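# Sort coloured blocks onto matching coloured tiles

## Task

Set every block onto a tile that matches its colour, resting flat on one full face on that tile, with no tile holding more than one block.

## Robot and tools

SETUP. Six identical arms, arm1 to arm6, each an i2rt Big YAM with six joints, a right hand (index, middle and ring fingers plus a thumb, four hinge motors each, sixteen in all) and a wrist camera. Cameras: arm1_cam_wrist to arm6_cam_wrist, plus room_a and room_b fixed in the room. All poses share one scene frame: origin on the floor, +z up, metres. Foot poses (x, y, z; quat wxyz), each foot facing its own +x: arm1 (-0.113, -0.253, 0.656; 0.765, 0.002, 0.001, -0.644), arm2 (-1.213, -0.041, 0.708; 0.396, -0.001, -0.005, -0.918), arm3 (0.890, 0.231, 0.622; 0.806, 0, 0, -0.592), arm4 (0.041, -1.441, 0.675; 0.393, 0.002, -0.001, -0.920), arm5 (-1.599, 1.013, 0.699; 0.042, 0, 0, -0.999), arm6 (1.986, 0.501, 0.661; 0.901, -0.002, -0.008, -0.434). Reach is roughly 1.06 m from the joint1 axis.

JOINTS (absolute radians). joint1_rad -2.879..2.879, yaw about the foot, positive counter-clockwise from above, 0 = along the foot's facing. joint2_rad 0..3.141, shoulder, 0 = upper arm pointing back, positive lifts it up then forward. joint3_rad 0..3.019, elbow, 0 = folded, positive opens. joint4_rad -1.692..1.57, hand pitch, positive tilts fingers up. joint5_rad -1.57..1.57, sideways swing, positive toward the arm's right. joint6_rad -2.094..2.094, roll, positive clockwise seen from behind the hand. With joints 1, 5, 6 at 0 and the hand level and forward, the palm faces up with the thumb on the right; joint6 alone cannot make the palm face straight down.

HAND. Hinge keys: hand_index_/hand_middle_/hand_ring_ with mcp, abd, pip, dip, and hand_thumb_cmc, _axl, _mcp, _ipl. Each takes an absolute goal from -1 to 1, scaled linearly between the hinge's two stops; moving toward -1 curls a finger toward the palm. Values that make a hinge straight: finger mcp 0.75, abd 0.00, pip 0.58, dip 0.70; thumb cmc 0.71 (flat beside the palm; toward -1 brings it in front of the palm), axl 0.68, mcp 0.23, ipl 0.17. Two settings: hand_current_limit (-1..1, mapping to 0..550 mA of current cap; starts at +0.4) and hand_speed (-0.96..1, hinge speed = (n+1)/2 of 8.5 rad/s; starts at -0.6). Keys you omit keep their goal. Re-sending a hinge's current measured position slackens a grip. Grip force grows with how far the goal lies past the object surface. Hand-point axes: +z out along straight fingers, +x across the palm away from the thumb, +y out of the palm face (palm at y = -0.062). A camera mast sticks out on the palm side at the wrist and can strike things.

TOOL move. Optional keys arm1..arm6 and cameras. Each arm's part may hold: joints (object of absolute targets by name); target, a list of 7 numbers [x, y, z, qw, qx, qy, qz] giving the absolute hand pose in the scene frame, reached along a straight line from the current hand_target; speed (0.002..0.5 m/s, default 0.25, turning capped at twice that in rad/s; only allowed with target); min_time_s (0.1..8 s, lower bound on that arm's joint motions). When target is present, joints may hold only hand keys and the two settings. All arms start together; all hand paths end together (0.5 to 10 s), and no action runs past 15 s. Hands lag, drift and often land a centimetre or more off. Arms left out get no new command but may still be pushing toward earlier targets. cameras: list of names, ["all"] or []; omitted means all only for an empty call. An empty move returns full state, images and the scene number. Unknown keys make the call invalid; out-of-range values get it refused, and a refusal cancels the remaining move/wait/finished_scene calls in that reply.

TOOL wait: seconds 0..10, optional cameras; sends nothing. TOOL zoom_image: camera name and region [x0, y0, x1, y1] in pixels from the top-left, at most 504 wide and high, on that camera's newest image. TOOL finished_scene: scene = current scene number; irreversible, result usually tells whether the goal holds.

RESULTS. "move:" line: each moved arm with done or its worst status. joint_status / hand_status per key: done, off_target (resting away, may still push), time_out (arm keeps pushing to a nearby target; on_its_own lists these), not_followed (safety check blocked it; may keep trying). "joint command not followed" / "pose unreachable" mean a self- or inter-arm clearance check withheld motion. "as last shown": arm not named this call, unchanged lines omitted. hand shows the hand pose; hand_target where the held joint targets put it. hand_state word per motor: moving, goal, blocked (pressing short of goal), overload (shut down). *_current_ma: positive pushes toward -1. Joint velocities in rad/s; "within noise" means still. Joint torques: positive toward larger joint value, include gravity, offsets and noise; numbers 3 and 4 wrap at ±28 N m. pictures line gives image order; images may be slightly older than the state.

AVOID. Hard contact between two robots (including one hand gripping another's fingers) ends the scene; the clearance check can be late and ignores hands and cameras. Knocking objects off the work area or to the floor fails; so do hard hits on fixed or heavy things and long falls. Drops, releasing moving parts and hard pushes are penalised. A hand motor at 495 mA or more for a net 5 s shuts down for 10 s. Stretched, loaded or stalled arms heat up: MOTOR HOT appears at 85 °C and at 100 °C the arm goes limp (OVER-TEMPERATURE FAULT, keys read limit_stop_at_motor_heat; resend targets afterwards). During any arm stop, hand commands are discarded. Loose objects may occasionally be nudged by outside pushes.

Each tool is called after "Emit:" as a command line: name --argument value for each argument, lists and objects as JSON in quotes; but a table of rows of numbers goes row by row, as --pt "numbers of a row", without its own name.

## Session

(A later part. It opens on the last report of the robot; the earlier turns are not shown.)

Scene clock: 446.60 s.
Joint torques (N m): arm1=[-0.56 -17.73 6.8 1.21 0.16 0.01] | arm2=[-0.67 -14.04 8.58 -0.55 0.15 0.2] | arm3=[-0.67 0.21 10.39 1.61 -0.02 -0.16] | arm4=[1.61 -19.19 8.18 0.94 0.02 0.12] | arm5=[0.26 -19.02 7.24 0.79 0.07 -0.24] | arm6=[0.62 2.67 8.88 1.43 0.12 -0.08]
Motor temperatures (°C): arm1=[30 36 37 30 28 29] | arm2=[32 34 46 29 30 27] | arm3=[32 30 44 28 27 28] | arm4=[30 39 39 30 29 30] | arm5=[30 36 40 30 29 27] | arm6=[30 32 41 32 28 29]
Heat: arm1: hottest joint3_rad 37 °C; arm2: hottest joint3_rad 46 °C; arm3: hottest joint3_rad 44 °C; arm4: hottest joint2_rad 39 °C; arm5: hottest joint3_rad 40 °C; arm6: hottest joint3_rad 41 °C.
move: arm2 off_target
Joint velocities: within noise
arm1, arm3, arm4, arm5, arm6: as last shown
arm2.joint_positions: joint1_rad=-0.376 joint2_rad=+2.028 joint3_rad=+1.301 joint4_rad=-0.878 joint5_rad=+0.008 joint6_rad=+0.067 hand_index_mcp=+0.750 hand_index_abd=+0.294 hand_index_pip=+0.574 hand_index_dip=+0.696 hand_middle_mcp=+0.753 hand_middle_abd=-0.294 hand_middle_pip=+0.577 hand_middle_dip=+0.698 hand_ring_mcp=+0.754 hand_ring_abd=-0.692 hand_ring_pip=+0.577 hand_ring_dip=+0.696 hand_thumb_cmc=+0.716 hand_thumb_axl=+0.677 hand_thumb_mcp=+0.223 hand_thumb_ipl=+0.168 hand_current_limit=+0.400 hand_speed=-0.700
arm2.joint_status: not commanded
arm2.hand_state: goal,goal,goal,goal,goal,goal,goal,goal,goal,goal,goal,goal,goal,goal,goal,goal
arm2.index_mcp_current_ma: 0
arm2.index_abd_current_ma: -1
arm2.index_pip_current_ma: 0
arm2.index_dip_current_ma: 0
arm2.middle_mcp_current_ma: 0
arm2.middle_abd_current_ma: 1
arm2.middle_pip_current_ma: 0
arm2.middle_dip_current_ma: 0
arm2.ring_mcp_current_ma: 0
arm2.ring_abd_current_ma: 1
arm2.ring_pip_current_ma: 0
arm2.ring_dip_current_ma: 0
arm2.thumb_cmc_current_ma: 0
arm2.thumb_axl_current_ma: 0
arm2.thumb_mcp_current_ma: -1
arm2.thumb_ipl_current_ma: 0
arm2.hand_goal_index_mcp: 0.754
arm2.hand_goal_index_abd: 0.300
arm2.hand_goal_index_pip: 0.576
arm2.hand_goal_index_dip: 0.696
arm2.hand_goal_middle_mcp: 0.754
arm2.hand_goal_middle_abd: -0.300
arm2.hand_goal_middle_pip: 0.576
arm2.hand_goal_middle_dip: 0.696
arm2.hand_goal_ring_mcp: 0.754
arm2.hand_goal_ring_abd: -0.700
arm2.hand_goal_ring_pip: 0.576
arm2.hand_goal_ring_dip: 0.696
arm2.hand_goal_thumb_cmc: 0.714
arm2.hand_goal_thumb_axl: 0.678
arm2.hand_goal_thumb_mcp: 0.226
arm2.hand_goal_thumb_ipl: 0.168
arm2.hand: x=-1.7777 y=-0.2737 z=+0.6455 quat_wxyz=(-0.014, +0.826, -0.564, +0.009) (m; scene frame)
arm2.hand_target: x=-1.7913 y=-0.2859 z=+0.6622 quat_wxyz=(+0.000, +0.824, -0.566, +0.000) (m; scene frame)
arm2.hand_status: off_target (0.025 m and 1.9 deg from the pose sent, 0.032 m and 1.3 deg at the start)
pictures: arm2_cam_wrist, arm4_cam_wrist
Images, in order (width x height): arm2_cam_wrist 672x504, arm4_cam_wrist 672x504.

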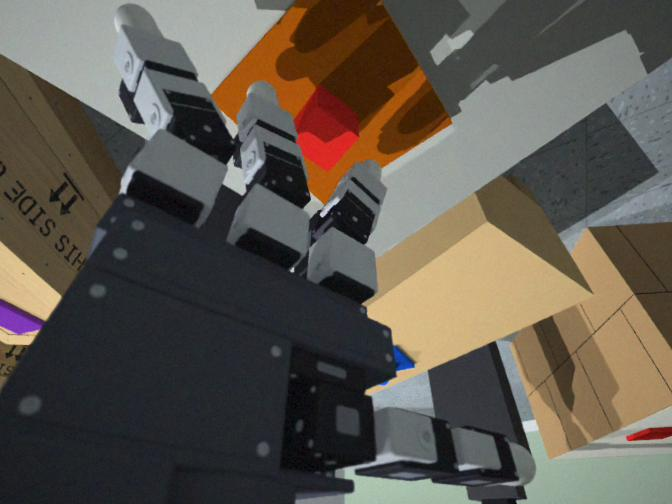

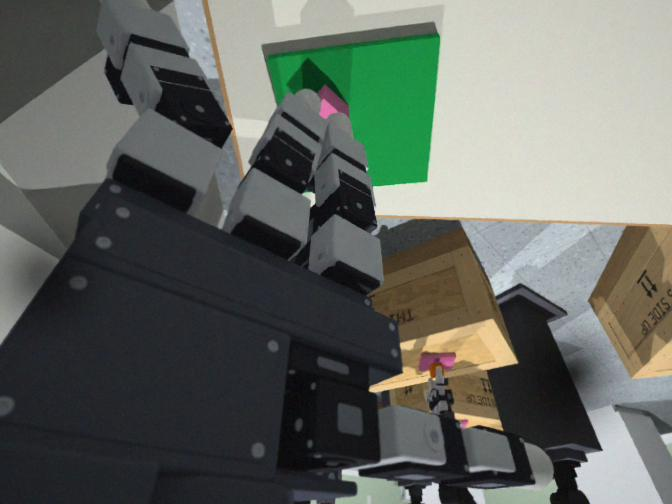

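Emit:
move --arm1 '{"target":[0.083,-0.903,0.522,0,0.9275,0.3738,0],"speed":0.08}' --arm2 '{"joints":{"hand_index_abd":-0.2,"hand_middle_abd":0.2,"hand_speed":-0.85}}' --arm4 '{"joints":{"hand_index_abd":0.3,"hand_middle_abd":-0.3,"hand_speed":-0.7}}' --cameras '["arm1_cam_wrist","arm2_cam_wrist"]'

Emit:
zoom_image --camera "arm1_cam_wrist" --region '[220, 50, 420, 210]'

Emit:
move --arm4 '{"target":[-0.544,-1.839,0.735,0,0.7518,-0.6594,0],"speed":0.08}' --cameras '["arm4_cam_wrist"]'

Emit:
zoom_image --camera "arm4_cam_wrist" --region '[220, 50, 420, 210]'

Scene clock: 466.13 s.
Joint torques (N m): arm1=[-0.56 -17.96 6.69 1.22 0.16 0.01] | arm2=[-0.44 -14.1 8.51 -0.53 0.17 0.2] | arm3=[-0.67 0.21 10.39 1.59 -0.02 -0.16] | arm4=[1.67 -18.96 8.21 0.98 0.02 0.13] | arm5=[0.26 -18.96 7.25 0.76 0.07 -0.24] | arm6=[0.67 2.67 8.88 1.44 0.12 -0.09]
Motor temperatures (°C): arm1=[30 36 38 30 28 29] | arm2=[32 34 46 29 30 27] | arm3=[32 29 44 28 27 28] | arm4=[30 40 39 30 29 30] | arm5=[29 36 40 30 29 27] | arm6=[30 32 42 32 28 29]
Heat: arm1: hottest joint3_rad 38 °C; arm2: hottest joint3_rad 46 °C; arm3: hottest joint3_rad 44 °C; arm4: hottest joint2_rad 40 °C; arm5: hottest joint3_rad 40 °C; arm6: hottest joint3_rad 42 °C.
move: arm1 off_target; arm2 off_target; arm4 done
Joint velocities: within noise
arm1.joint_positions: joint1_rad=+0.087 joint2_rad=+2.248 joint3_rad=+1.513 joint4_rad=-0.825 joint5_rad=-0.001 joint6_rad=-0.496 hand_index_mcp=+0.754 hand_index_abd=+0.349 hand_index_pip=+0.577 hand_index_dip=+0.696 hand_middle_mcp=+0.754 hand_middle_abd=-0.344 hand_middle_pip=+0.577 hand_middle_dip=+0.696 hand_ring_mcp=+0.754 hand_ring_abd=-0.692 hand_ring_pip=+0.577 hand_ring_dip=+0.696 hand_thumb_cmc=+0.715 hand_thumb_axl=+0.677 hand_thumb_mcp=+0.224 hand_thumb_ipl=+0.168 hand_current_limit=+0.400 hand_speed=-0.600
arm1.joint_status: not commanded
arm1.hand_state: goal,goal,goal,goal,goal,goal,goal,goal,goal,goal,goal,goal,goal,goal,goal,goal
arm1.index_mcp_current_ma: 0
arm1.index_abd_current_ma: -1
arm1.index_pip_current_ma: 1
arm1.index_dip_current_ma: 0
arm1.middle_mcp_current_ma: 0
arm1.middle_abd_current_ma: 12
arm1.middle_pip_current_ma: 1
arm1.middle_dip_current_ma: 0
arm1.ring_mcp_current_ma: 0
arm1.ring_abd_current_ma: 17
arm1.ring_pip_current_ma: 1
arm1.ring_dip_current_ma: 0
arm1.thumb_cmc_current_ma: 3
arm1.thumb_axl_current_ma: -1
arm1.thumb_mcp_current_ma: -6
arm1.thumb_ipl_current_ma: -1
arm1.hand_goal_index_mcp: 0.754
arm1.hand_goal_index_abd: 0.350
arm1.hand_goal_index_pip: 0.576
arm1.hand_goal_index_dip: 0.696
arm1.hand_goal_middle_mcp: 0.754
arm1.hand_goal_middle_abd: -0.350
arm1.hand_goal_middle_pip: 0.576
arm1.hand_goal_middle_dip: 0.696
arm1.hand_goal_ring_mcp: 0.754
arm1.hand_goal_ring_abd: -0.700
arm1.hand_goal_ring_pip: 0.576
arm1.hand_goal_ring_dip: 0.696
arm1.hand_goal_thumb_cmc: 0.714
arm1.hand_goal_thumb_axl: 0.678
arm1.hand_goal_thumb_mcp: 0.226
arm1.hand_goal_thumb_ipl: 0.168
arm1.hand: x=+0.0812 y=-0.9077 z=+0.5332 quat_wxyz=(+0.003, +0.930, +0.369, +0.001) (m; scene frame)
arm1.hand_target: x=+0.0830 y=-0.9027 z=+0.5221 quat_wxyz=(+0.000, +0.927, +0.374, +0.000) (m; scene frame)
arm1.hand_status: off_target (0.012 m and 0.8 deg from the pose sent, 0.029 m and 0.9 deg at the start)
arm2.joint_positions: joint1_rad=-0.375 joint2_rad=+2.028 joint3_rad=+1.301 joint4_rad=-0.878 joint5_rad=+0.008 joint6_rad=+0.067 hand_index_mcp=+0.750 hand_index_abd=+0.075 hand_index_pip=+0.574 hand_index_dip=+0.696 hand_middle_mcp=+0.753 hand_middle_abd=-0.064 hand_middle_pip=+0.577 hand_middle_dip=+0.698 hand_ring_mcp=+0.754 hand_ring_abd=-0.692 hand_ring_pip=+0.577 hand_ring_dip=+0.696 hand_thumb_cmc=+0.716 hand_thumb_axl=+0.677 hand_thumb_mcp=+0.223 hand_thumb_ipl=+0.168 hand_current_limit=+0.400 hand_speed=-0.850
arm2.joint_status: hand_index_abd off_target (ended at +0.075, target -0.200); hand_middle_abd off_target (ended at -0.064, target +0.200); the others done
arm2.hand_state: goal,blocked,goal,goal,goal,blocked,goal,goal,goal,goal,goal,goal,goal,goal,goal,goal
arm2.index_mcp_current_ma: 0
arm2.index_abd_current_ma: 385
arm2.index_pip_current_ma: 0
arm2.index_dip_current_ma: 0
arm2.middle_mcp_current_ma: 0
arm2.middle_abd_current_ma: -385
arm2.middle_pip_current_ma: 0
arm2.middle_dip_current_ma: 0
arm2.ring_mcp_current_ma: 0
arm2.ring_abd_current_ma: 1
arm2.ring_pip_current_ma: 0
arm2.ring_dip_current_ma: 0
arm2.thumb_cmc_current_ma: 0
arm2.thumb_axl_current_ma: 0
arm2.thumb_mcp_current_ma: -1
arm2.thumb_ipl_current_ma: 0
arm2.hand_goal_index_mcp: 0.754
arm2.hand_goal_index_abd: -0.200
arm2.hand_goal_index_pip: 0.576
arm2.hand_goal_index_dip: 0.696
arm2.hand_goal_middle_mcp: 0.754
arm2.hand_goal_middle_abd: 0.200
arm2.hand_goal_middle_pip: 0.576
arm2.hand_goal_middle_dip: 0.696
arm2.hand_goal_ring_mcp: 0.754
arm2.hand_goal_ring_abd: -0.700
arm2.hand_goal_ring_pip: 0.576
arm2.hand_goal_ring_dip: 0.696
arm2.hand_goal_thumb_cmc: 0.714
arm2.hand_goal_thumb_axl: 0.678
arm2.hand_goal_thumb_mcp: 0.226
arm2.hand_goal_thumb_ipl: 0.168
arm2.hand: x=-1.7776 y=-0.2739 z=+0.6455 quat_wxyz=(-0.014, +0.826, -0.564, +0.009) (m; scene frame)
arm2.hand_target: x=-1.7912 y=-0.2859 z=+0.6622 quat_wxyz=(+0.000, +0.824, -0.566, +0.000) (m; scene frame)
arm2.hand_status: not commanded
arm3, arm5, arm6: as last shown
arm4.joint_positions: joint1_rad=-0.111 joint2_rad=+2.100 joint3_rad=+1.912 joint4_rad=-1.343 joint5_rad=+0.003 joint6_rad=+0.560 hand_index_mcp=+0.753 hand_index_abd=+0.295 hand_index_pip=+0.577 hand_index_dip=+0.696 hand_middle_mcp=+0.753 hand_middle_abd=-0.293 hand_middle_pip=+0.577 hand_middle_dip=+0.696 hand_ring_mcp=+0.754 hand_ring_abd=-0.692 hand_ring_pip=+0.577 hand_ring_dip=+0.696 hand_thumb_cmc=+0.715 hand_thumb_axl=+0.677 hand_thumb_mcp=+0.223 hand_thumb_ipl=+0.168 hand_current_limit=+0.400 hand_speed=-0.700
arm4.joint_status: all done
arm4.hand_state: goal,goal,goal,goal,goal,goal,goal,goal,goal,goal,goal,goal,goal,goal,goal,goal
arm4.index_mcp_current_ma: 0
arm4.index_abd_current_ma: -1
arm4.index_pip_current_ma: 0
arm4.index_dip_current_ma: 0
arm4.middle_mcp_current_ma: 0
arm4.middle_abd_current_ma: 2
arm4.middle_pip_current_ma: 0
arm4.middle_dip_current_ma: 0
arm4.ring_mcp_current_ma: 0
arm4.ring_abd_current_ma: 2
arm4.ring_pip_current_ma: 0
arm4.ring_dip_current_ma: 0
arm4.thumb_cmc_current_ma: 0
arm4.thumb_axl_current_ma: 0
arm4.thumb_mcp_current_ma: -1
arm4.thumb_ipl_current_ma: 0
arm4.hand_goal_index_mcp: 0.754
arm4.hand_goal_index_abd: 0.300
arm4.hand_goal_index_pip: 0.576
arm4.hand_goal_index_dip: 0.696
arm4.hand_goal_middle_mcp: 0.754
arm4.hand_goal_middle_abd: -0.300
arm4.hand_goal_middle_pip: 0.576
arm4.hand_goal_middle_dip: 0.696
arm4.hand_goal_ring_mcp: 0.754
arm4.hand_goal_ring_abd: -0.700
arm4.hand_goal_ring_pip: 0.576
arm4.hand_goal_ring_dip: 0.696
arm4.hand_goal_thumb_cmc: 0.714
arm4.hand_goal_thumb_axl: 0.678
arm4.hand_goal_thumb_mcp: 0.226
arm4.hand_goal_thumb_ipl: 0.168
arm4.hand: x=-0.5512 y=-1.8499 z=+0.7803 quat_wxyz=(+0.018, +0.753, -0.658, -0.003) (m; scene frame)
arm4.hand_target: x=-0.5465 y=-1.8494 z=+0.7527 quat_wxyz=(+0.000, +0.752, -0.659, +0.000) (m; scene frame)
arm4.hand_status: not commanded
pictures: arm1_cam_wrist, arm2_cam_wrist
Images, in order (width x height): arm1_cam_wrist 672x504, arm2_cam_wrist 672x504.

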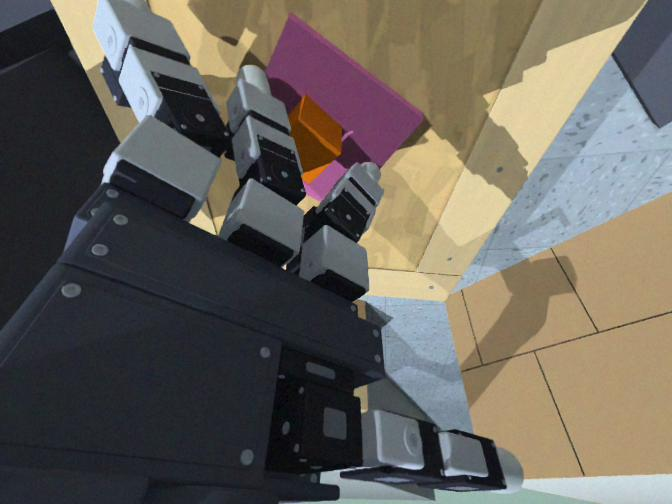

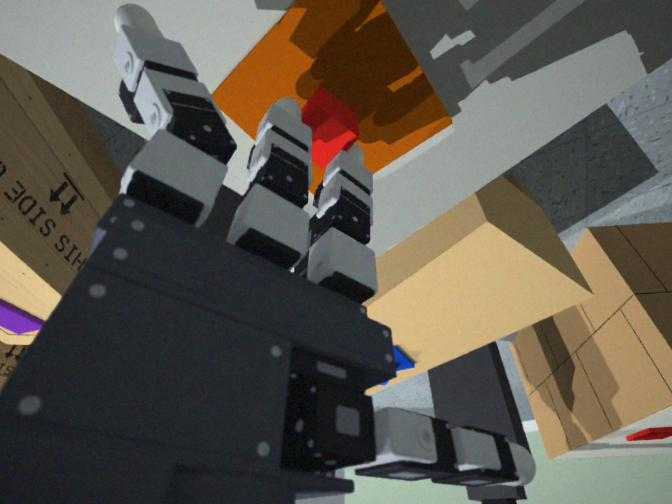

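Scaled by 2.520 from the camera's 672x504 image, which has a finer 960x720 frame.

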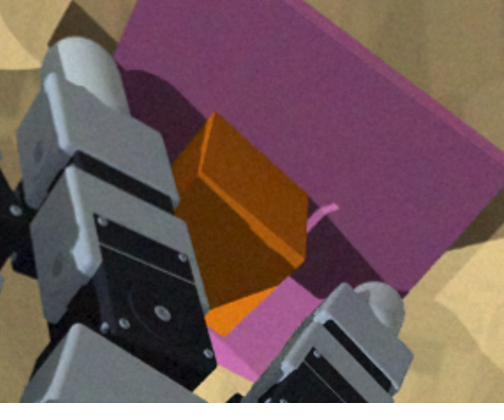

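Scene clock: 467.13 s.
Joint torques (N m): arm1=[-0.5 -17.96 6.69 1.21 0.16 0.01] | arm2=[-0.5 -14.21 8.51 -0.47 0.18 0.2] | arm3=[-0.62 0.26 10.4 1.61 -0.02 -0.16] | arm4=[0.62 -19.9 8.13 0.88 0.01 0.01] | arm5=[0.32 -18.96 7.25 0.77 0.07 -0.24] | arm6=[0.62 2.67 8.88 1.44 0.12 -0.09]
Motor temperatures (°C): arm1=[30 36 38 30 28 29] | arm2=[32 34 46 29 30 27] | arm3=[32 29 44 28 27 28] | arm4=[30 40 39 30 29 30] | arm5=[29 36 40 30 29 27] | arm6=[30 32 42 32 28 29]
Heat: arm1: hottest joint3_rad 38 °C; arm2: hottest joint3_rad 46 °C; arm3: hottest joint3_rad 44 °C; arm4: hottest joint2_rad 40 °C; arm5: hottest joint3_rad 40 °C; arm6: hottest joint3_rad 42 °C.
move: arm4 off_target
Joint velocities: within noise
arm1, arm2, arm3, arm5, arm6: as last shown
arm4.joint_positions: joint1_rad=-0.111 joint2_rad=+2.100 joint3_rad=+1.843 joint4_rad=-1.288 joint5_rad=+0.003 joint6_rad=+0.560 hand_index_mcp=+0.753 hand_index_abd=+0.295 hand_index_pip=+0.577 hand_index_dip=+0.696 hand_middle_mcp=+0.753 hand_middle_abd=-0.294 hand_middle_pip=+0.577 hand_middle_dip=+0.696 hand_ring_mcp=+0.754 hand_ring_abd=-0.692 hand_ring_pip=+0.577 hand_ring_dip=+0.696 hand_thumb_cmc=+0.715 hand_thumb_axl=+0.677 hand_thumb_mcp=+0.223 hand_thumb_ipl=+0.168 hand_current_limit=+0.400 hand_speed=-0.700
arm4.joint_status: not commanded
arm4.hand_state: goal,goal,goal,goal,goal,goal,goal,goal,goal,goal,goal,goal,goal,goal,goal,goal
arm4.index_mcp_current_ma: 0
arm4.index_abd_current_ma: -1
arm4.index_pip_current_ma: 0
arm4.index_dip_current_ma: 0
arm4.middle_mcp_current_ma: 0
arm4.middle_abd_current_ma: 1
arm4.middle_pip_current_ma: 0
arm4.middle_dip_current_ma: 0
arm4.ring_mcp_current_ma: 0
arm4.ring_abd_current_ma: 2
arm4.ring_pip_current_ma: 0
arm4.ring_dip_current_ma: 0
arm4.thumb_cmc_current_ma: 0
arm4.thumb_axl_current_ma: 0
arm4.thumb_mcp_current_ma: -1
arm4.thumb_ipl_current_ma: 0
arm4.hand_goal_index_mcp: 0.754
arm4.hand_goal_index_abd: 0.300
arm4.hand_goal_index_pip: 0.576
arm4.hand_goal_index_dip: 0.696
arm4.hand_goal_middle_mcp: 0.754
arm4.hand_goal_middle_abd: -0.300
arm4.hand_goal_middle_pip: 0.576
arm4.hand_goal_middle_dip: 0.696
arm4.hand_goal_ring_mcp: 0.754
arm4.hand_goal_ring_abd: -0.700
arm4.hand_goal_ring_pip: 0.576
arm4.hand_goal_ring_dip: 0.696
arm4.hand_goal_thumb_cmc: 0.714
arm4.hand_goal_thumb_axl: 0.678
arm4.hand_goal_thumb_mcp: 0.226
arm4.hand_goal_thumb_ipl: 0.168
arm4.hand: x=-0.5441 y=-1.8441 z=+0.7537 quat_wxyz=(+0.012, +0.753, -0.658, -0.001) (m; scene frame)
arm4.hand_target: x=-0.5438 y=-1.8387 z=+0.7354 quat_wxyz=(+0.000, +0.752, -0.659, +0.000) (m; scene frame)
arm4.hand_status: off_target (0.019 m and 1.4 deg from the pose sent, 0.047 m and 2.1 deg at the start)
pictures: arm4_cam_wrist
Images, in order (width x height): arm4_cam_wrist 672x504.

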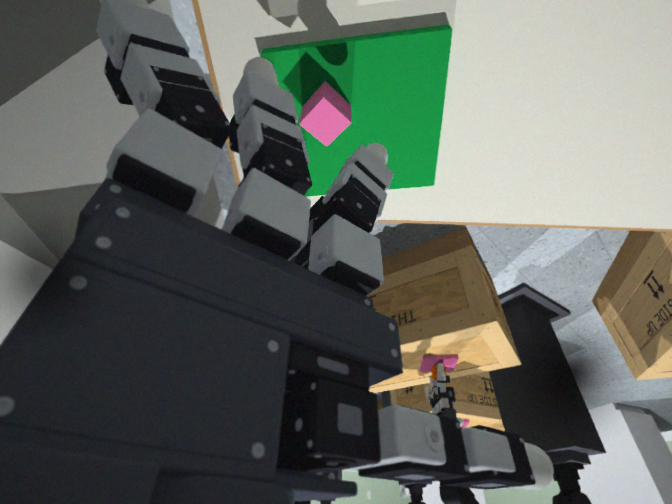

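Scaled by 2.520 from the camera's 672x504 image, which has a finer 960x720 frame.

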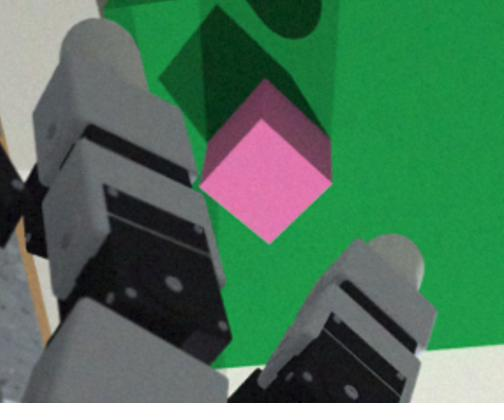

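Emit:
move --arm1 '{"target":[0.056,-0.893,0.514,0,0.9275,0.3738,0],"speed":0.08}' --arm2 '{"target":[-1.780,-0.278,0.81,0,0.8241,-0.5664,0],"speed":0.12}' --arm4 '{"target":[-0.532,-1.821,0.707,0,0.7518,-0.6594,0],"speed":0.08}' --cameras '["arm1_cam_wrist","arm2_cam_wrist","arm4_cam_wrist"]'

Emit:
zoom_image --camera "arm1_cam_wrist" --region '[220, 50, 420, 210]'

Emit:
zoom_image --camera "arm4_cam_wrist" --region '[220, 50, 420, 210]'

Scene clock: 508.77 s.
Joint torques (N m): arm1=[-2.67 -18.32 5.45 1.35 0.22 -0.04] | arm2=[-0.44 -13.74 10.18 -0.55 0.17 0.17] | arm3=[-0.67 0.21 10.39 1.59 -0.01 -0.16] | arm4=[0.26 -21.19 7.62 0.84 0 -0.1] | arm5=[0.32 -18.96 7.25 0.77 0.08 -0.24] | arm6=[0.62 2.67 8.88 1.43 0.12 -0.08]
Motor temperatures (°C): arm1=[30 37 38 30 28 29] | arm2=[32 35 46 29 30 27] | arm3=[32 29 44 28 27 28] | arm4=[30 40 40 30 29 30] | arm5=[29 36 40 30 29 27] | arm6=[30 32 42 32 28 29]
Heat: arm1: hottest joint3_rad 38 °C; arm2: hottest joint3_rad 46 °C; arm3: hottest joint3_rad 44 °C; arm4: hottest joint2_rad 40 °C; arm5: hottest joint3_rad 40 °C; arm6: hottest joint3_rad 42 °C.
move: arm1 off_target; arm2 off_target; arm4 done
Joint velocities: within noise
arm1.joint_positions: joint1_rad=+0.073 joint2_rad=+2.242 joint3_rad=+1.463 joint4_rad=-0.782 joint5_rad=-0.003 joint6_rad=-0.531 hand_index_mcp=+0.750 hand_index_abd=+0.339 hand_index_pip=+0.574 hand_index_dip=+0.696 hand_middle_mcp=+0.754 hand_middle_abd=-0.344 hand_middle_pip=+0.577 hand_middle_dip=+0.696 hand_ring_mcp=+0.754 hand_ring_abd=-0.692 hand_ring_pip=+0.577 hand_ring_dip=+0.696 hand_thumb_cmc=+0.715 hand_thumb_axl=+0.677 hand_thumb_mcp=+0.224 hand_thumb_ipl=+0.168 hand_current_limit=+0.400 hand_speed=-0.600
arm1.joint_status: not commanded
arm1.hand_state: goal,goal,goal,goal,goal,goal,goal,goal,goal,goal,goal,goal,goal,goal,goal,goal
arm1.index_mcp_current_ma: -9
arm1.index_abd_current_ma: -24
arm1.index_pip_current_ma: -3
arm1.index_dip_current_ma: 0
arm1.middle_mcp_current_ma: 0
arm1.middle_abd_current_ma: 12
arm1.middle_pip_current_ma: 1
arm1.middle_dip_current_ma: 0
arm1.ring_mcp_current_ma: 0
arm1.ring_abd_current_ma: 17
arm1.ring_pip_current_ma: 1
arm1.ring_dip_current_ma: 0
arm1.thumb_cmc_current_ma: 3
arm1.thumb_axl_current_ma: -1
arm1.thumb_mcp_current_ma: -6
arm1.thumb_ipl_current_ma: -1
arm1.hand_goal_index_mcp: 0.754
arm1.hand_goal_index_abd: 0.350
arm1.hand_goal_index_pip: 0.576
arm1.hand_goal_index_dip: 0.696
arm1.hand_goal_middle_mcp: 0.754
arm1.hand_goal_middle_abd: -0.350
arm1.hand_goal_middle_pip: 0.576
arm1.hand_goal_middle_dip: 0.696
arm1.hand_goal_ring_mcp: 0.754
arm1.hand_goal_ring_abd: -0.700
arm1.hand_goal_ring_pip: 0.576
arm1.hand_goal_ring_dip: 0.696
arm1.hand_goal_thumb_cmc: 0.714
arm1.hand_goal_thumb_axl: 0.678
arm1.hand_goal_thumb_mcp: 0.226
arm1.hand_goal_thumb_ipl: 0.168
arm1.hand: x=+0.0713 y=-0.8962 z=+0.5231 quat_wxyz=(+0.003, +0.926, +0.378, +0.002) (m; scene frame)
arm1.hand_target: x=+0.0562 y=-0.8928 z=+0.5141 quat_wxyz=(+0.000, +0.928, +0.374, +0.000) (m; scene frame)
arm1.hand_status: off_target (0.018 m and 0.6 deg from the pose sent, 0.035 m and 0.8 deg at the start)
arm2.joint_positions: joint1_rad=-0.375 joint2_rad=+1.808 joint3_rad=+1.390 joint4_rad=-1.198 joint5_rad=+0.008 joint6_rad=+0.067 hand_index_mcp=+0.750 hand_index_abd=+0.075 hand_index_pip=+0.574 hand_index_dip=+0.696 hand_middle_mcp=+0.753 hand_middle_abd=-0.064 hand_middle_pip=+0.577 hand_middle_dip=+0.698 hand_ring_mcp=+0.754 hand_ring_abd=-0.692 hand_ring_pip=+0.577 hand_ring_dip=+0.696 hand_thumb_cmc=+0.716 hand_thumb_axl=+0.677 hand_thumb_mcp=+0.223 hand_thumb_ipl=+0.168 hand_current_limit=+0.400 hand_speed=-0.850
arm2.joint_status: not commanded
arm2.hand_state: goal,blocked,goal,goal,goal,blocked,goal,goal,goal,goal,goal,goal,goal,goal,goal,goal
arm2.index_mcp_current_ma: 0
arm2.index_abd_current_ma: 385
arm2.index_pip_current_ma: 0
arm2.index_dip_current_ma: 0
arm2.middle_mcp_current_ma: 0
arm2.middle_abd_current_ma: -385
arm2.middle_pip_current_ma: 0
arm2.middle_dip_current_ma: 0
arm2.ring_mcp_current_ma: 0
arm2.ring_abd_current_ma: 1
arm2.ring_pip_current_ma: 0
arm2.ring_dip_current_ma: 0
arm2.thumb_cmc_current_ma: 0
arm2.thumb_axl_current_ma: 0
arm2.thumb_mcp_current_ma: -1
arm2.thumb_ipl_current_ma: 0
arm2.hand_goal_index_mcp: 0.754
arm2.hand_goal_index_abd: -0.200
arm2.hand_goal_index_pip: 0.576
arm2.hand_goal_index_dip: 0.696
arm2.hand_goal_middle_mcp: 0.754
arm2.hand_goal_middle_abd: 0.200
arm2.hand_goal_middle_pip: 0.576
arm2.hand_goal_middle_dip: 0.696
arm2.hand_goal_ring_mcp: 0.754
arm2.hand_goal_ring_abd: -0.700
arm2.hand_goal_ring_pip: 0.576
arm2.hand_goal_ring_dip: 0.696
arm2.hand_goal_thumb_cmc: 0.714
arm2.hand_goal_thumb_axl: 0.678
arm2.hand_goal_thumb_mcp: 0.226
arm2.hand_goal_thumb_ipl: 0.168
arm2.hand: x=-1.7671 y=-0.2675 z=+0.7856 quat_wxyz=(-0.018, +0.826, -0.564, +0.012) (m; scene frame)
arm2.hand_target: x=-1.7790 y=-0.2777 z=+0.8102 quat_wxyz=(+0.000, +0.824, -0.566, +0.000) (m; scene frame)
arm2.hand_status: off_target (0.030 m and 2.5 deg from the pose sent, 0.164 m and 1.9 deg at the start)
arm3, arm5, arm6: as last shown
arm4.joint_positions: joint1_rad=-0.118 joint2_rad=+2.100 joint3_rad=+1.719 joint4_rad=-1.190 joint5_rad=+0.003 joint6_rad=+0.560 hand_index_mcp=+0.753 hand_index_abd=+0.295 hand_index_pip=+0.577 hand_index_dip=+0.696 hand_middle_mcp=+0.753 hand_middle_abd=-0.294 hand_middle_pip=+0.577 hand_middle_dip=+0.696 hand_ring_mcp=+0.754 hand_ring_abd=-0.692 hand_ring_pip=+0.577 hand_ring_dip=+0.696 hand_thumb_cmc=+0.715 hand_thumb_axl=+0.677 hand_thumb_mcp=+0.223 hand_thumb_ipl=+0.168 hand_current_limit=+0.400 hand_speed=-0.700
arm4.joint_status: not commanded
arm4.hand_state: goal,goal,goal,goal,goal,goal,goal,goal,goal,goal,goal,goal,goal,goal,goal,goal
arm4.index_mcp_current_ma: 0
arm4.index_abd_current_ma: -1
arm4.index_pip_current_ma: 0
arm4.index_dip_current_ma: 0
arm4.middle_mcp_current_ma: 0
arm4.middle_abd_current_ma: 1
arm4.middle_pip_current_ma: 0
arm4.middle_dip_current_ma: 0
arm4.ring_mcp_current_ma: 0
arm4.ring_abd_current_ma: 2
arm4.ring_pip_current_ma: 0
arm4.ring_dip_current_ma: 0
arm4.thumb_cmc_current_ma: 0
arm4.thumb_axl_current_ma: 0
arm4.thumb_mcp_current_ma: -1
arm4.thumb_ipl_current_ma: 0
arm4.hand_goal_index_mcp: 0.754
arm4.hand_goal_index_abd: 0.300
arm4.hand_goal_index_pip: 0.576
arm4.hand_goal_index_dip: 0.696
arm4.hand_goal_middle_mcp: 0.754
arm4.hand_goal_middle_abd: -0.300
arm4.hand_goal_middle_pip: 0.576
arm4.hand_goal_middle_dip: 0.696
arm4.hand_goal_ring_mcp: 0.754
arm4.hand_goal_ring_abd: -0.700
arm4.hand_goal_ring_pip: 0.576
arm4.hand_goal_ring_dip: 0.696
arm4.hand_goal_thumb_cmc: 0.714
arm4.hand_goal_thumb_axl: 0.678
arm4.hand_goal_thumb_mcp: 0.226
arm4.hand_goal_thumb_ipl: 0.168
arm4.hand: x=-0.5300 y=-1.8268 z=+0.7071 quat_wxyz=(-0.001, +0.751, -0.660, +0.001) (m; scene frame)
arm4.hand_target: x=-0.5320 y=-1.8211 z=+0.7072 quat_wxyz=(+0.000, +0.752, -0.659, +0.000) (m; scene frame)
arm4.hand_status: done (0.006 m and 0.2 deg from the pose sent, 0.053 m and 1.4 deg at the start)
pictures: arm1_cam_wrist, arm2_cam_wrist, arm4_cam_wrist
Images, in order (width x height): arm1_cam_wrist 672x504, arm2_cam_wrist 672x504, arm4_cam_wrist 672x504.

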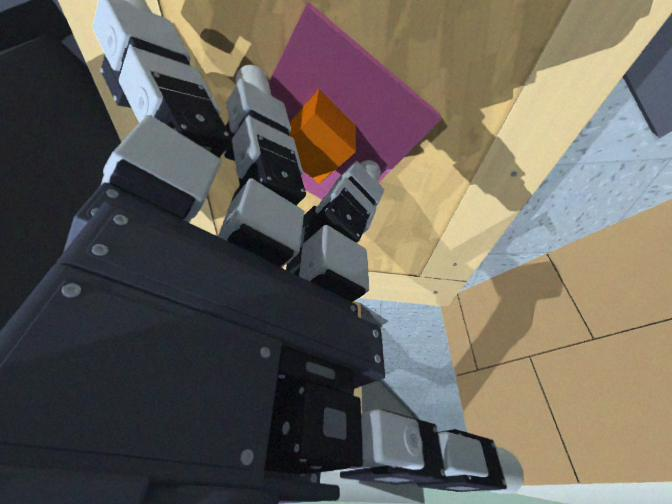

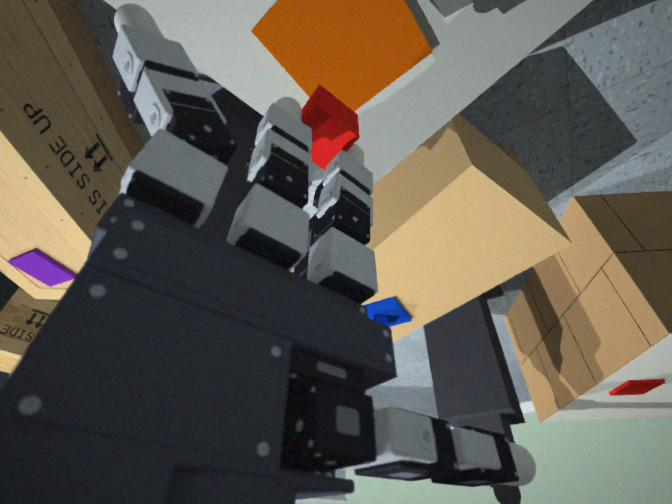

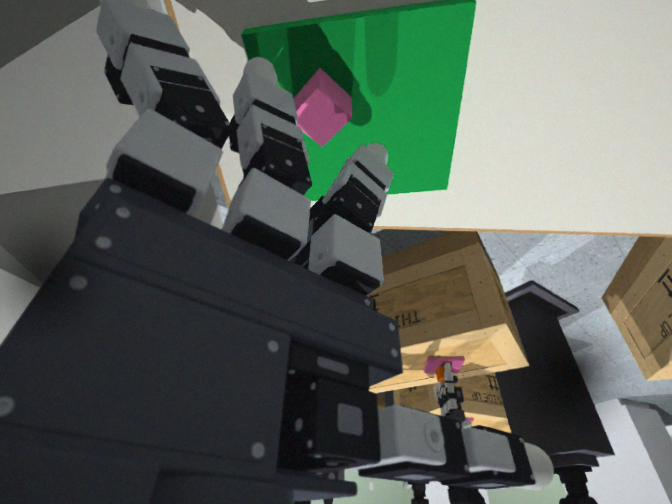

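Scaled by 2.520 from the camera's 672x504 image, which has a finer 960x720 frame.

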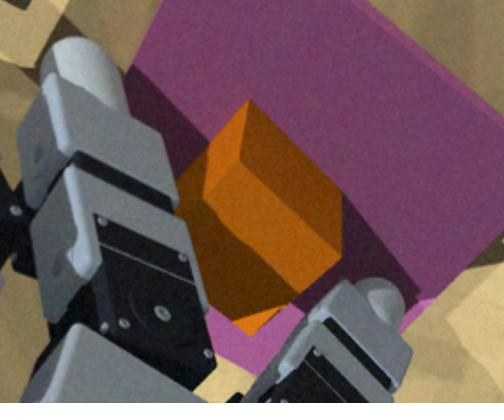

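Scaled by 2.520 from the camera's 672x504 image, which has a finer 960x720 frame.

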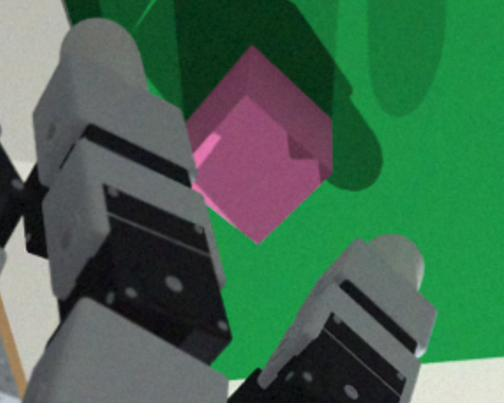

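Emit:
move --arm1 '{"target":[0.036,-0.896,0.512,0,0.9275,0.3738,0],"speed":0.06}' --arm2 '{"joints":{"joint1_rad":-1.457},"min_time_s":4}' --arm4 '{"target":[-0.532,-1.821,0.698,0,0.7518,-0.6594,0],"speed":0.06}' --cameras '["arm1_cam_wrist","arm4_cam_wrist"]'

Emit:
zoom_image --camera "arm1_cam_wrist" --region '[220, 50, 420, 210]'

Emit:
move --arm4 '{"joints":{"hand_index_abd":-0.2,"hand_middle_abd":0.2,"hand_speed":-0.85}}' --arm2 '{"target":[-1.738,0.3895,0.72,0,0.4179,-0.9085,0],"speed":0.12}' --cameras '["arm4_cam_wrist","arm2_cam_wrist"]'

Scene clock: 565.43 s.
Joint torques (N m): arm1=[-1.61 -17.67 6.13 1.13 0.19 -0.03] | arm2=[-1.38 -13.45 10.18 -0.58 0.22 0.18] | arm3=[-0.67 0.26 10.4 1.58 -0.02 -0.16] | arm4=[0.56 -20.95 7.57 0.88 0.02 -0.11] | arm5=[0.26 -19.02 7.27 0.79 0.08 -0.24] | arm6=[0.56 2.67 8.88 1.44 0.12 -0.08]
Motor temperatures (°C): arm1=[30 36 37 30 28 29] | arm2=[32 35 47 29 30 27] | arm3=[32 29 44 28 27 28] | arm4=[30 41 40 30 29 30] | arm5=[29 37 40 30 29 27] | arm6=[30 31 42 32 28 29]
Heat: arm1: hottest joint3_rad 37 °C; arm2: hottest joint3_rad 47 °C; arm3: hottest joint3_rad 44 °C; arm4: hottest joint2_rad 41 °C; arm5: hottest joint3_rad 40 °C; arm6: hottest joint3_rad 42 °C.
move: arm1 off_target; arm2 done; arm4 done
Joint velocities: within noise
arm1.joint_positions: joint1_rad=+0.024 joint2_rad=+2.236 joint3_rad=+1.451 joint4_rad=-0.770 joint5_rad=-0.002 joint6_rad=-0.567 hand_index_mcp=+0.748 hand_index_abd=+0.346 hand_index_pip=+0.572 hand_index_dip=+0.693 hand_middle_mcp=+0.754 hand_middle_abd=-0.350 hand_middle_pip=+0.577 hand_middle_dip=+0.696 hand_ring_mcp=+0.754 hand_ring_abd=-0.693 hand_ring_pip=+0.577 hand_ring_dip=+0.696 hand_thumb_cmc=+0.715 hand_thumb_axl=+0.677 hand_thumb_mcp=+0.223 hand_thumb_ipl=+0.168 hand_current_limit=+0.400 hand_speed=-0.600
arm1.joint_status: not commanded
arm1.hand_state: goal,goal,goal,goal,goal,goal,goal,goal,goal,goal,goal,goal,goal,goal,goal,goal
arm1.index_mcp_current_ma: -13
arm1.index_abd_current_ma: -6
arm1.index_pip_current_ma: -9
arm1.index_dip_current_ma: -7
arm1.middle_mcp_current_ma: 0
arm1.middle_abd_current_ma: 0
arm1.middle_pip_current_ma: 1
arm1.middle_dip_current_ma: 0
arm1.ring_mcp_current_ma: 0
arm1.ring_abd_current_ma: 13
arm1.ring_pip_current_ma: 1
arm1.ring_dip_current_ma: 0
arm1.thumb_cmc_current_ma: 2
arm1.thumb_axl_current_ma: -1
arm1.thumb_mcp_current_ma: -7
arm1.thumb_ipl_current_ma: -1
arm1.hand_goal_index_mcp: 0.754
arm1.hand_goal_index_abd: 0.350
arm1.hand_goal_index_pip: 0.576
arm1.hand_goal_index_dip: 0.696
arm1.hand_goal_middle_mcp: 0.754
arm1.hand_goal_middle_abd: -0.350
arm1.hand_goal_middle_pip: 0.576
arm1.hand_goal_middle_dip: 0.696
arm1.hand_goal_ring_mcp: 0.754
arm1.hand_goal_ring_abd: -0.700
arm1.hand_goal_ring_pip: 0.576
arm1.hand_goal_ring_dip: 0.696
arm1.hand_goal_thumb_cmc: 0.714
arm1.hand_goal_thumb_axl: 0.678
arm1.hand_goal_thumb_mcp: 0.226
arm1.hand_goal_thumb_ipl: 0.168
arm1.hand: x=+0.0423 y=-0.9012 z=+0.5237 quat_wxyz=(+0.006, +0.928, +0.372, +0.001) (m; scene frame)
arm1.hand_target: x=+0.0360 y=-0.8960 z=+0.5123 quat_wxyz=(+0.000, +0.928, +0.374, +0.000) (m; scene frame)
arm1.hand_status: off_target (0.014 m and 0.7 deg from the pose sent, 0.037 m and 0.6 deg at the start)
arm2.joint_positions: joint1_rad=-1.459 joint2_rad=+1.808 joint3_rad=+1.390 joint4_rad=-1.198 joint5_rad=+0.008 joint6_rad=+0.067 hand_index_mcp=+0.750 hand_index_abd=+0.075 hand_index_pip=+0.574 hand_index_dip=+0.696 hand_middle_mcp=+0.753 hand_middle_abd=-0.064 hand_middle_pip=+0.577 hand_middle_dip=+0.698 hand_ring_mcp=+0.754 hand_ring_abd=-0.692 hand_ring_pip=+0.577 hand_ring_dip=+0.696 hand_thumb_cmc=+0.716 hand_thumb_axl=+0.677 hand_thumb_mcp=+0.223 hand_thumb_ipl=+0.168 hand_current_limit=+0.400 hand_speed=-0.850
arm2.joint_status: all done
arm2.hand_state: goal,blocked,goal,goal,goal,blocked,goal,goal,goal,goal,goal,goal,goal,goal,goal,goal
arm2.index_mcp_current_ma: 0
arm2.index_abd_current_ma: 385
arm2.index_pip_current_ma: 0
arm2.index_dip_current_ma: 0
arm2.middle_mcp_current_ma: 0
arm2.middle_abd_current_ma: -385
arm2.middle_pip_current_ma: 0
arm2.middle_dip_current_ma: 0
arm2.ring_mcp_current_ma: 0
arm2.ring_abd_current_ma: 1
arm2.ring_pip_current_ma: 0
arm2.ring_dip_current_ma: 0
arm2.thumb_cmc_current_ma: 0
arm2.thumb_axl_current_ma: 0
arm2.thumb_mcp_current_ma: -1
arm2.thumb_ipl_current_ma: 0
arm2.hand_goal_index_mcp: 0.754
arm2.hand_goal_index_abd: -0.200
arm2.hand_goal_index_pip: 0.576
arm2.hand_goal_index_dip: 0.696
arm2.hand_goal_middle_mcp: 0.754
arm2.hand_goal_middle_abd: 0.200
arm2.hand_goal_middle_pip: 0.576
arm2.hand_goal_middle_dip: 0.696
arm2.hand_goal_ring_mcp: 0.754
arm2.hand_goal_ring_abd: -0.700
arm2.hand_goal_ring_pip: 0.576
arm2.hand_goal_ring_dip: 0.696
arm2.hand_goal_thumb_cmc: 0.714
arm2.hand_goal_thumb_axl: 0.678
arm2.hand_goal_thumb_mcp: 0.226
arm2.hand_goal_thumb_ipl: 0.168
arm2.hand: x=-1.6729 y=+0.3427 z=+0.7802 quat_wxyz=(-0.013, +0.416, -0.909, +0.023) (m; scene frame)
arm2.hand_target: x=-1.6849 y=+0.3520 z=+0.8045 quat_wxyz=(-0.004, +0.411, -0.912, +0.003) (m; scene frame)
arm2.hand_status: not commanded
arm3, arm5, arm6: as last shown
arm4.joint_positions: joint1_rad=-0.118 joint2_rad=+2.100 joint3_rad=+1.710 joint4_rad=-1.171 joint5_rad=+0.003 joint6_rad=+0.560 hand_index_mcp=+0.753 hand_index_abd=+0.295 hand_index_pip=+0.577 hand_index_dip=+0.696 hand_middle_mcp=+0.753 hand_middle_abd=-0.294 hand_middle_pip=+0.577 hand_middle_dip=+0.696 hand_ring_mcp=+0.754 hand_ring_abd=-0.692 hand_ring_pip=+0.577 hand_ring_dip=+0.696 hand_thumb_cmc=+0.715 hand_thumb_axl=+0.677 hand_thumb_mcp=+0.223 hand_thumb_ipl=+0.168 hand_current_limit=+0.400 hand_speed=-0.700
arm4.joint_status: not commanded
arm4.hand_state: goal,goal,goal,goal,goal,goal,goal,goal,goal,goal,goal,goal,goal,goal,goal,goal
arm4.index_mcp_current_ma: 0
arm4.index_abd_current_ma: -1
arm4.index_pip_current_ma: 0
arm4.index_dip_current_ma: 0
arm4.middle_mcp_current_ma: 0
arm4.middle_abd_current_ma: 1
arm4.middle_pip_current_ma: 0
arm4.middle_dip_current_ma: 0
arm4.ring_mcp_current_ma: 0
arm4.ring_abd_current_ma: 2
arm4.ring_pip_current_ma: 0
arm4.ring_dip_current_ma: 0
arm4.thumb_cmc_current_ma: 0
arm4.thumb_axl_current_ma: 0
arm4.thumb_mcp_current_ma: -1
arm4.thumb_ipl_current_ma: 0
arm4.hand_goal_index_mcp: 0.754
arm4.hand_goal_index_abd: 0.300
arm4.hand_goal_index_pip: 0.576
arm4.hand_goal_index_dip: 0.696
arm4.hand_goal_middle_mcp: 0.754
arm4.hand_goal_middle_abd: -0.300
arm4.hand_goal_middle_pip: 0.576
arm4.hand_goal_middle_dip: 0.696
arm4.hand_goal_ring_mcp: 0.754
arm4.hand_goal_ring_abd: -0.700
arm4.hand_goal_ring_pip: 0.576
arm4.hand_goal_ring_dip: 0.696
arm4.hand_goal_thumb_cmc: 0.714
arm4.hand_goal_thumb_axl: 0.678
arm4.hand_goal_thumb_mcp: 0.226
arm4.hand_goal_thumb_ipl: 0.168
arm4.hand: x=-0.5309 y=-1.8276 z=+0.7046 quat_wxyz=(+0.004, +0.751, -0.660, +0.000) (m; scene frame)
arm4.hand_target: x=-0.5319 y=-1.8211 z=+0.6982 quat_wxyz=(+0.000, +0.752, -0.659, +0.000) (m; scene frame)
arm4.hand_status: done (0.009 m and 0.4 deg from the pose sent, 0.011 m and 0.2 deg at the start)
pictures: arm1_cam_wrist, arm4_cam_wrist
Images, in order (width x height): arm1_cam_wrist 672x504, arm4_cam_wrist 672x504.

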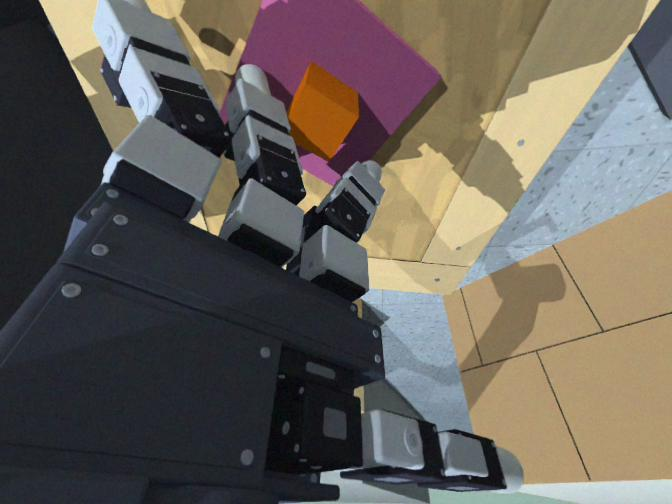

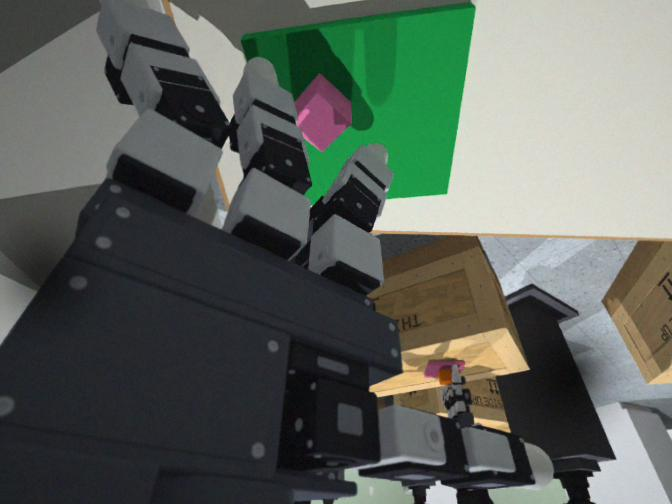

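Scaled by 2.520 from the camera's 672x504 image, which has a finer 960x720 frame.

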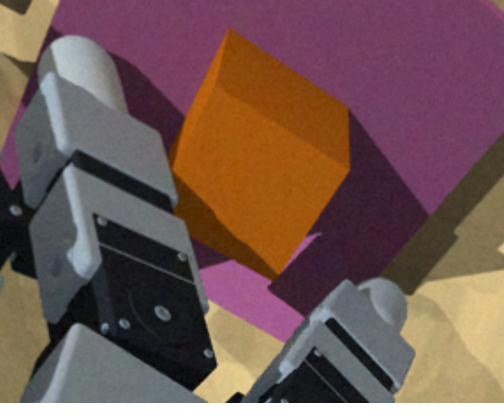

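Scene clock: 566.87 s.
Joint torques (N m): arm1=[-1.61 -17.61 6.13 1.11 0.19 -0.03] | arm2=[-1.14 -15.21 10 0.25 0.06 0] | arm3=[-0.67 0.26 10.39 1.59 -0.01 -0.16] | arm4=[0.32 -20.66 7.58 0.9 0.02 -0.09] | arm5=[0.32 -18.96 7.24 0.77 0.07 -0.24] | arm6=[0.67 2.67 8.88 1.43 0.12 -0.08]
Motor temperatures (°C): arm1=[30 36 37 30 28 29] | arm2=[32 35 47 29 30 27] | arm3=[32 29 44 28 27 28] | arm4=[30 41 40 30 29 30] | arm5=[29 37 40 30 29 27] | arm6=[30 31 42 32 28 29]
Heat: arm1: hottest joint3_rad 37 °C; arm2: hottest joint3_rad 47 °C; arm3: hottest joint3_rad 44 °C; arm4: hottest joint2_rad 41 °C; arm5: hottest joint3_rad 40 °C; arm6: hottest joint3_rad 42 °C.
move: arm2 off_target; arm4 off_target
Joint velocities: within noise
arm1, arm3, arm6: as last shown
arm2.joint_positions: joint1_rad=-1.459 joint2_rad=+2.037 joint3_rad=+1.513 joint4_rad=-1.098 joint5_rad=+0.008 joint6_rad=+0.067 hand_index_mcp=+0.750 hand_index_abd=+0.075 hand_index_pip=+0.574 hand_index_dip=+0.696 hand_middle_mcp=+0.753 hand_middle_abd=-0.064 hand_middle_pip=+0.577 hand_middle_dip=+0.698 hand_ring_mcp=+0.754 hand_ring_abd=-0.692 hand_ring_pip=+0.577 hand_ring_dip=+0.696 hand_thumb_cmc=+0.716 hand_thumb_axl=+0.677 hand_thumb_mcp=+0.223 hand_thumb_ipl=+0.168 hand_current_limit=+0.400 hand_speed=-0.850
arm2.joint_status: not commanded
arm2.hand_state: goal,blocked,goal,goal,goal,blocked,goal,goal,goal,goal,goal,goal,goal,goal,goal,goal
arm2.index_mcp_current_ma: 0
arm2.index_abd_current_ma: 385
arm2.index_pip_current_ma: 0
arm2.index_dip_current_ma: 0
arm2.middle_mcp_current_ma: 0
arm2.middle_abd_current_ma: -385
arm2.middle_pip_current_ma: 0
arm2.middle_dip_current_ma: 0
arm2.ring_mcp_current_ma: 0
arm2.ring_abd_current_ma: 1
arm2.ring_pip_current_ma: 0
arm2.ring_dip_current_ma: 0
arm2.thumb_cmc_current_ma: 0
arm2.thumb_axl_current_ma: 0
arm2.thumb_mcp_current_ma: -1
arm2.thumb_ipl_current_ma: 0
arm2.hand_goal_index_mcp: 0.754
arm2.hand_goal_index_abd: -0.200
arm2.hand_goal_index_pip: 0.576
arm2.hand_goal_index_dip: 0.696
arm2.hand_goal_middle_mcp: 0.754
arm2.hand_goal_middle_abd: 0.200
arm2.hand_goal_middle_pip: 0.576
arm2.hand_goal_middle_dip: 0.696
arm2.hand_goal_ring_mcp: 0.754
arm2.hand_goal_ring_abd: -0.700
arm2.hand_goal_ring_pip: 0.576
arm2.hand_goal_ring_dip: 0.696
arm2.hand_goal_thumb_cmc: 0.714
arm2.hand_goal_thumb_axl: 0.678
arm2.hand_goal_thumb_mcp: 0.226
arm2.hand_goal_thumb_ipl: 0.168
arm2.hand: x=-1.7174 y=+0.3756 z=+0.6992 quat_wxyz=(-0.015, +0.416, -0.909, +0.025) (m; scene frame)
arm2.hand_target: x=-1.7369 y=+0.3886 z=+0.7206 quat_wxyz=(+0.000, +0.418, -0.908, +0.000) (m; scene frame)
arm2.hand_status: off_target (0.032 m and 3.4 deg from the pose sent, 0.100 m and 3.0 deg at the start)
arm4.joint_positions: joint1_rad=-0.118 joint2_rad=+2.100 joint3_rad=+1.710 joint4_rad=-1.171 joint5_rad=+0.003 joint6_rad=+0.560 hand_index_mcp=+0.747 hand_index_abd=+0.021 hand_index_pip=+0.574 hand_index_dip=+0.696 hand_middle_mcp=+0.757 hand_middle_abd=-0.043 hand_middle_pip=+0.577 hand_middle_dip=+0.696 hand_ring_mcp=+0.754 hand_ring_abd=-0.692 hand_ring_pip=+0.577 hand_ring_dip=+0.696 hand_thumb_cmc=+0.715 hand_thumb_axl=+0.677 hand_thumb_mcp=+0.223 hand_thumb_ipl=+0.168 hand_current_limit=+0.400 hand_speed=-0.850
arm4.joint_status: hand_index_abd off_target (ended at +0.021, target -0.200); hand_middle_abd off_target (ended at -0.043, target +0.200); the others done
arm4.hand_state: goal,blocked,goal,goal,goal,blocked,goal,goal,goal,goal,goal,goal,goal,goal,goal,goal
arm4.index_mcp_current_ma: -2
arm4.index_abd_current_ma: 385
arm4.index_pip_current_ma: 0
arm4.index_dip_current_ma: 0
arm4.middle_mcp_current_ma: 0
arm4.middle_abd_current_ma: -385
arm4.middle_pip_current_ma: 0
arm4.middle_dip_current_ma: 0
arm4.ring_mcp_current_ma: 0
arm4.ring_abd_current_ma: 2
arm4.ring_pip_current_ma: 0
arm4.ring_dip_current_ma: 0
arm4.thumb_cmc_current_ma: 0
arm4.thumb_axl_current_ma: 0
arm4.thumb_mcp_current_ma: -1
arm4.thumb_ipl_current_ma: 0
arm4.hand_goal_index_mcp: 0.754
arm4.hand_goal_index_abd: -0.200
arm4.hand_goal_index_pip: 0.576
arm4.hand_goal_index_dip: 0.696
arm4.hand_goal_middle_mcp: 0.754
arm4.hand_goal_middle_abd: 0.200
arm4.hand_goal_middle_pip: 0.576
arm4.hand_goal_middle_dip: 0.696
arm4.hand_goal_ring_mcp: 0.754
arm4.hand_goal_ring_abd: -0.700
arm4.hand_goal_ring_pip: 0.576
arm4.hand_goal_ring_dip: 0.696
arm4.hand_goal_thumb_cmc: 0.714
arm4.hand_goal_thumb_axl: 0.678
arm4.hand_goal_thumb_mcp: 0.226
arm4.hand_goal_thumb_ipl: 0.168
arm4.hand: x=-0.5311 y=-1.8273 z=+0.7046 quat_wxyz=(+0.004, +0.751, -0.660, +0.000) (m; scene frame)
arm4.hand_target: x=-0.5320 y=-1.8209 z=+0.6982 quat_wxyz=(+0.000, +0.752, -0.660, +0.000) (m; scene frame)
arm4.hand_status: not commanded
arm5.joint_positions: joint1_rad=-0.188 joint2_rad=+1.865 joint3_rad=+1.762 joint4_rad=-1.463 joint5_rad=+0.001 joint6_rad=+0.012 hand_index_mcp=+0.754 hand_index_abd=+0.349 hand_index_pip=+0.577 hand_index_dip=+0.696 hand_middle_mcp=+0.754 hand_middle_abd=-0.344 hand_middle_pip=+0.577 hand_middle_dip=+0.696 hand_ring_mcp=+0.754 hand_ring_abd=-0.690 hand_ring_pip=+0.577 hand_ring_dip=+0.696 hand_thumb_cmc=+0.716 hand_thumb_axl=+0.677 hand_thumb_mcp=+0.223 hand_thumb_ipl=+0.168 hand_current_limit=+0.400 hand_speed=-0.600
arm5.joint_status: not commanded
arm5.hand_state: goal,goal,goal,goal,goal,goal,goal,goal,goal,goal,goal,goal,goal,goal,goal,goal
arm5.index_mcp_current_ma: 0
arm5.index_abd_current_ma: -3
arm5.index_pip_current_ma: 1
arm5.index_dip_current_ma: 0
arm5.middle_mcp_current_ma: 0
arm5.middle_abd_current_ma: 13
arm5.middle_pip_current_ma: 1
arm5.middle_dip_current_ma: 0
arm5.ring_mcp_current_ma: 0
arm5.ring_abd_current_ma: 24
arm5.ring_pip_current_ma: 1
arm5.ring_dip_current_ma: 0
arm5.thumb_cmc_current_ma: 4
arm5.thumb_axl_current_ma: -2
arm5.thumb_mcp_current_ma: -9
arm5.thumb_ipl_current_ma: -1
arm5.hand_goal_index_mcp: 0.754
arm5.hand_goal_index_abd: 0.350
arm5.hand_goal_index_pip: 0.576
arm5.hand_goal_index_dip: 0.696
arm5.hand_goal_middle_mcp: 0.754
arm5.hand_goal_middle_abd: -0.350
arm5.hand_goal_middle_pip: 0.576
arm5.hand_goal_middle_dip: 0.696
arm5.hand_goal_ring_mcp: 0.754
arm5.hand_goal_ring_abd: -0.700
arm5.hand_goal_ring_pip: 0.576
arm5.hand_goal_ring_dip: 0.696
arm5.hand_goal_thumb_cmc: 0.714
arm5.hand_goal_thumb_axl: 0.678
arm5.hand_goal_thumb_mcp: 0.226
arm5.hand_goal_thumb_ipl: 0.168
arm5.hand: x=-2.2554 y=+1.1066 z=+0.8860 quat_wxyz=(+0.001, +0.665, -0.747, -0.002) (m; scene frame)
arm5.hand_target: x=-2.2552 y=+1.1000 z=+0.8910 quat_wxyz=(+0.007, +0.672, -0.740, -0.008) (m; scene frame)
arm5.hand_status: not commanded
pictures: arm2_cam_wrist, arm4_cam_wrist
Images, in order (width x height): arm2_cam_wrist 672x504, arm4_cam_wrist 672x504.

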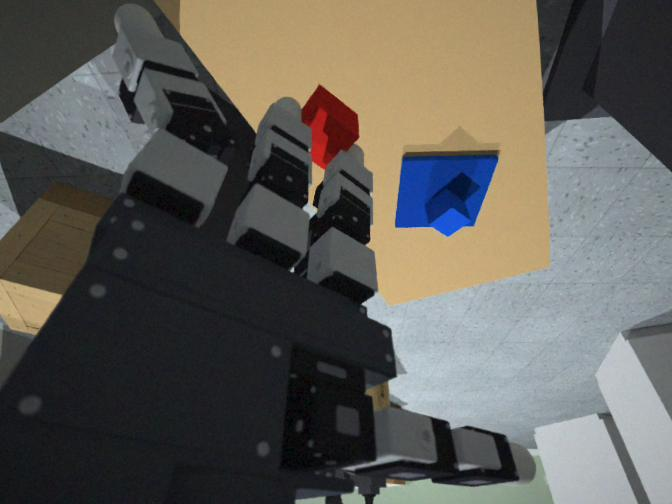

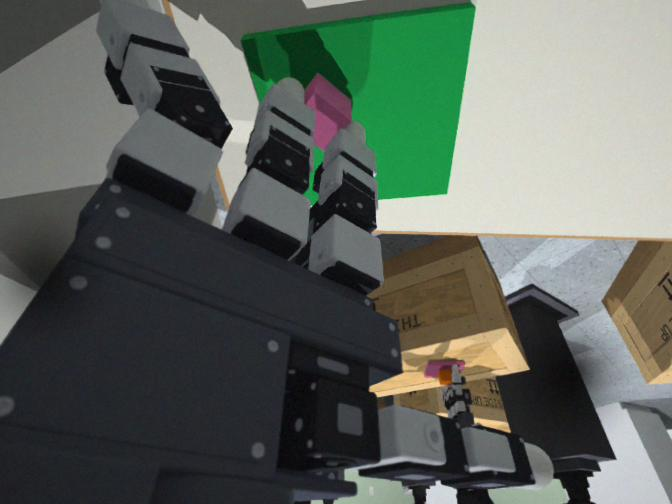

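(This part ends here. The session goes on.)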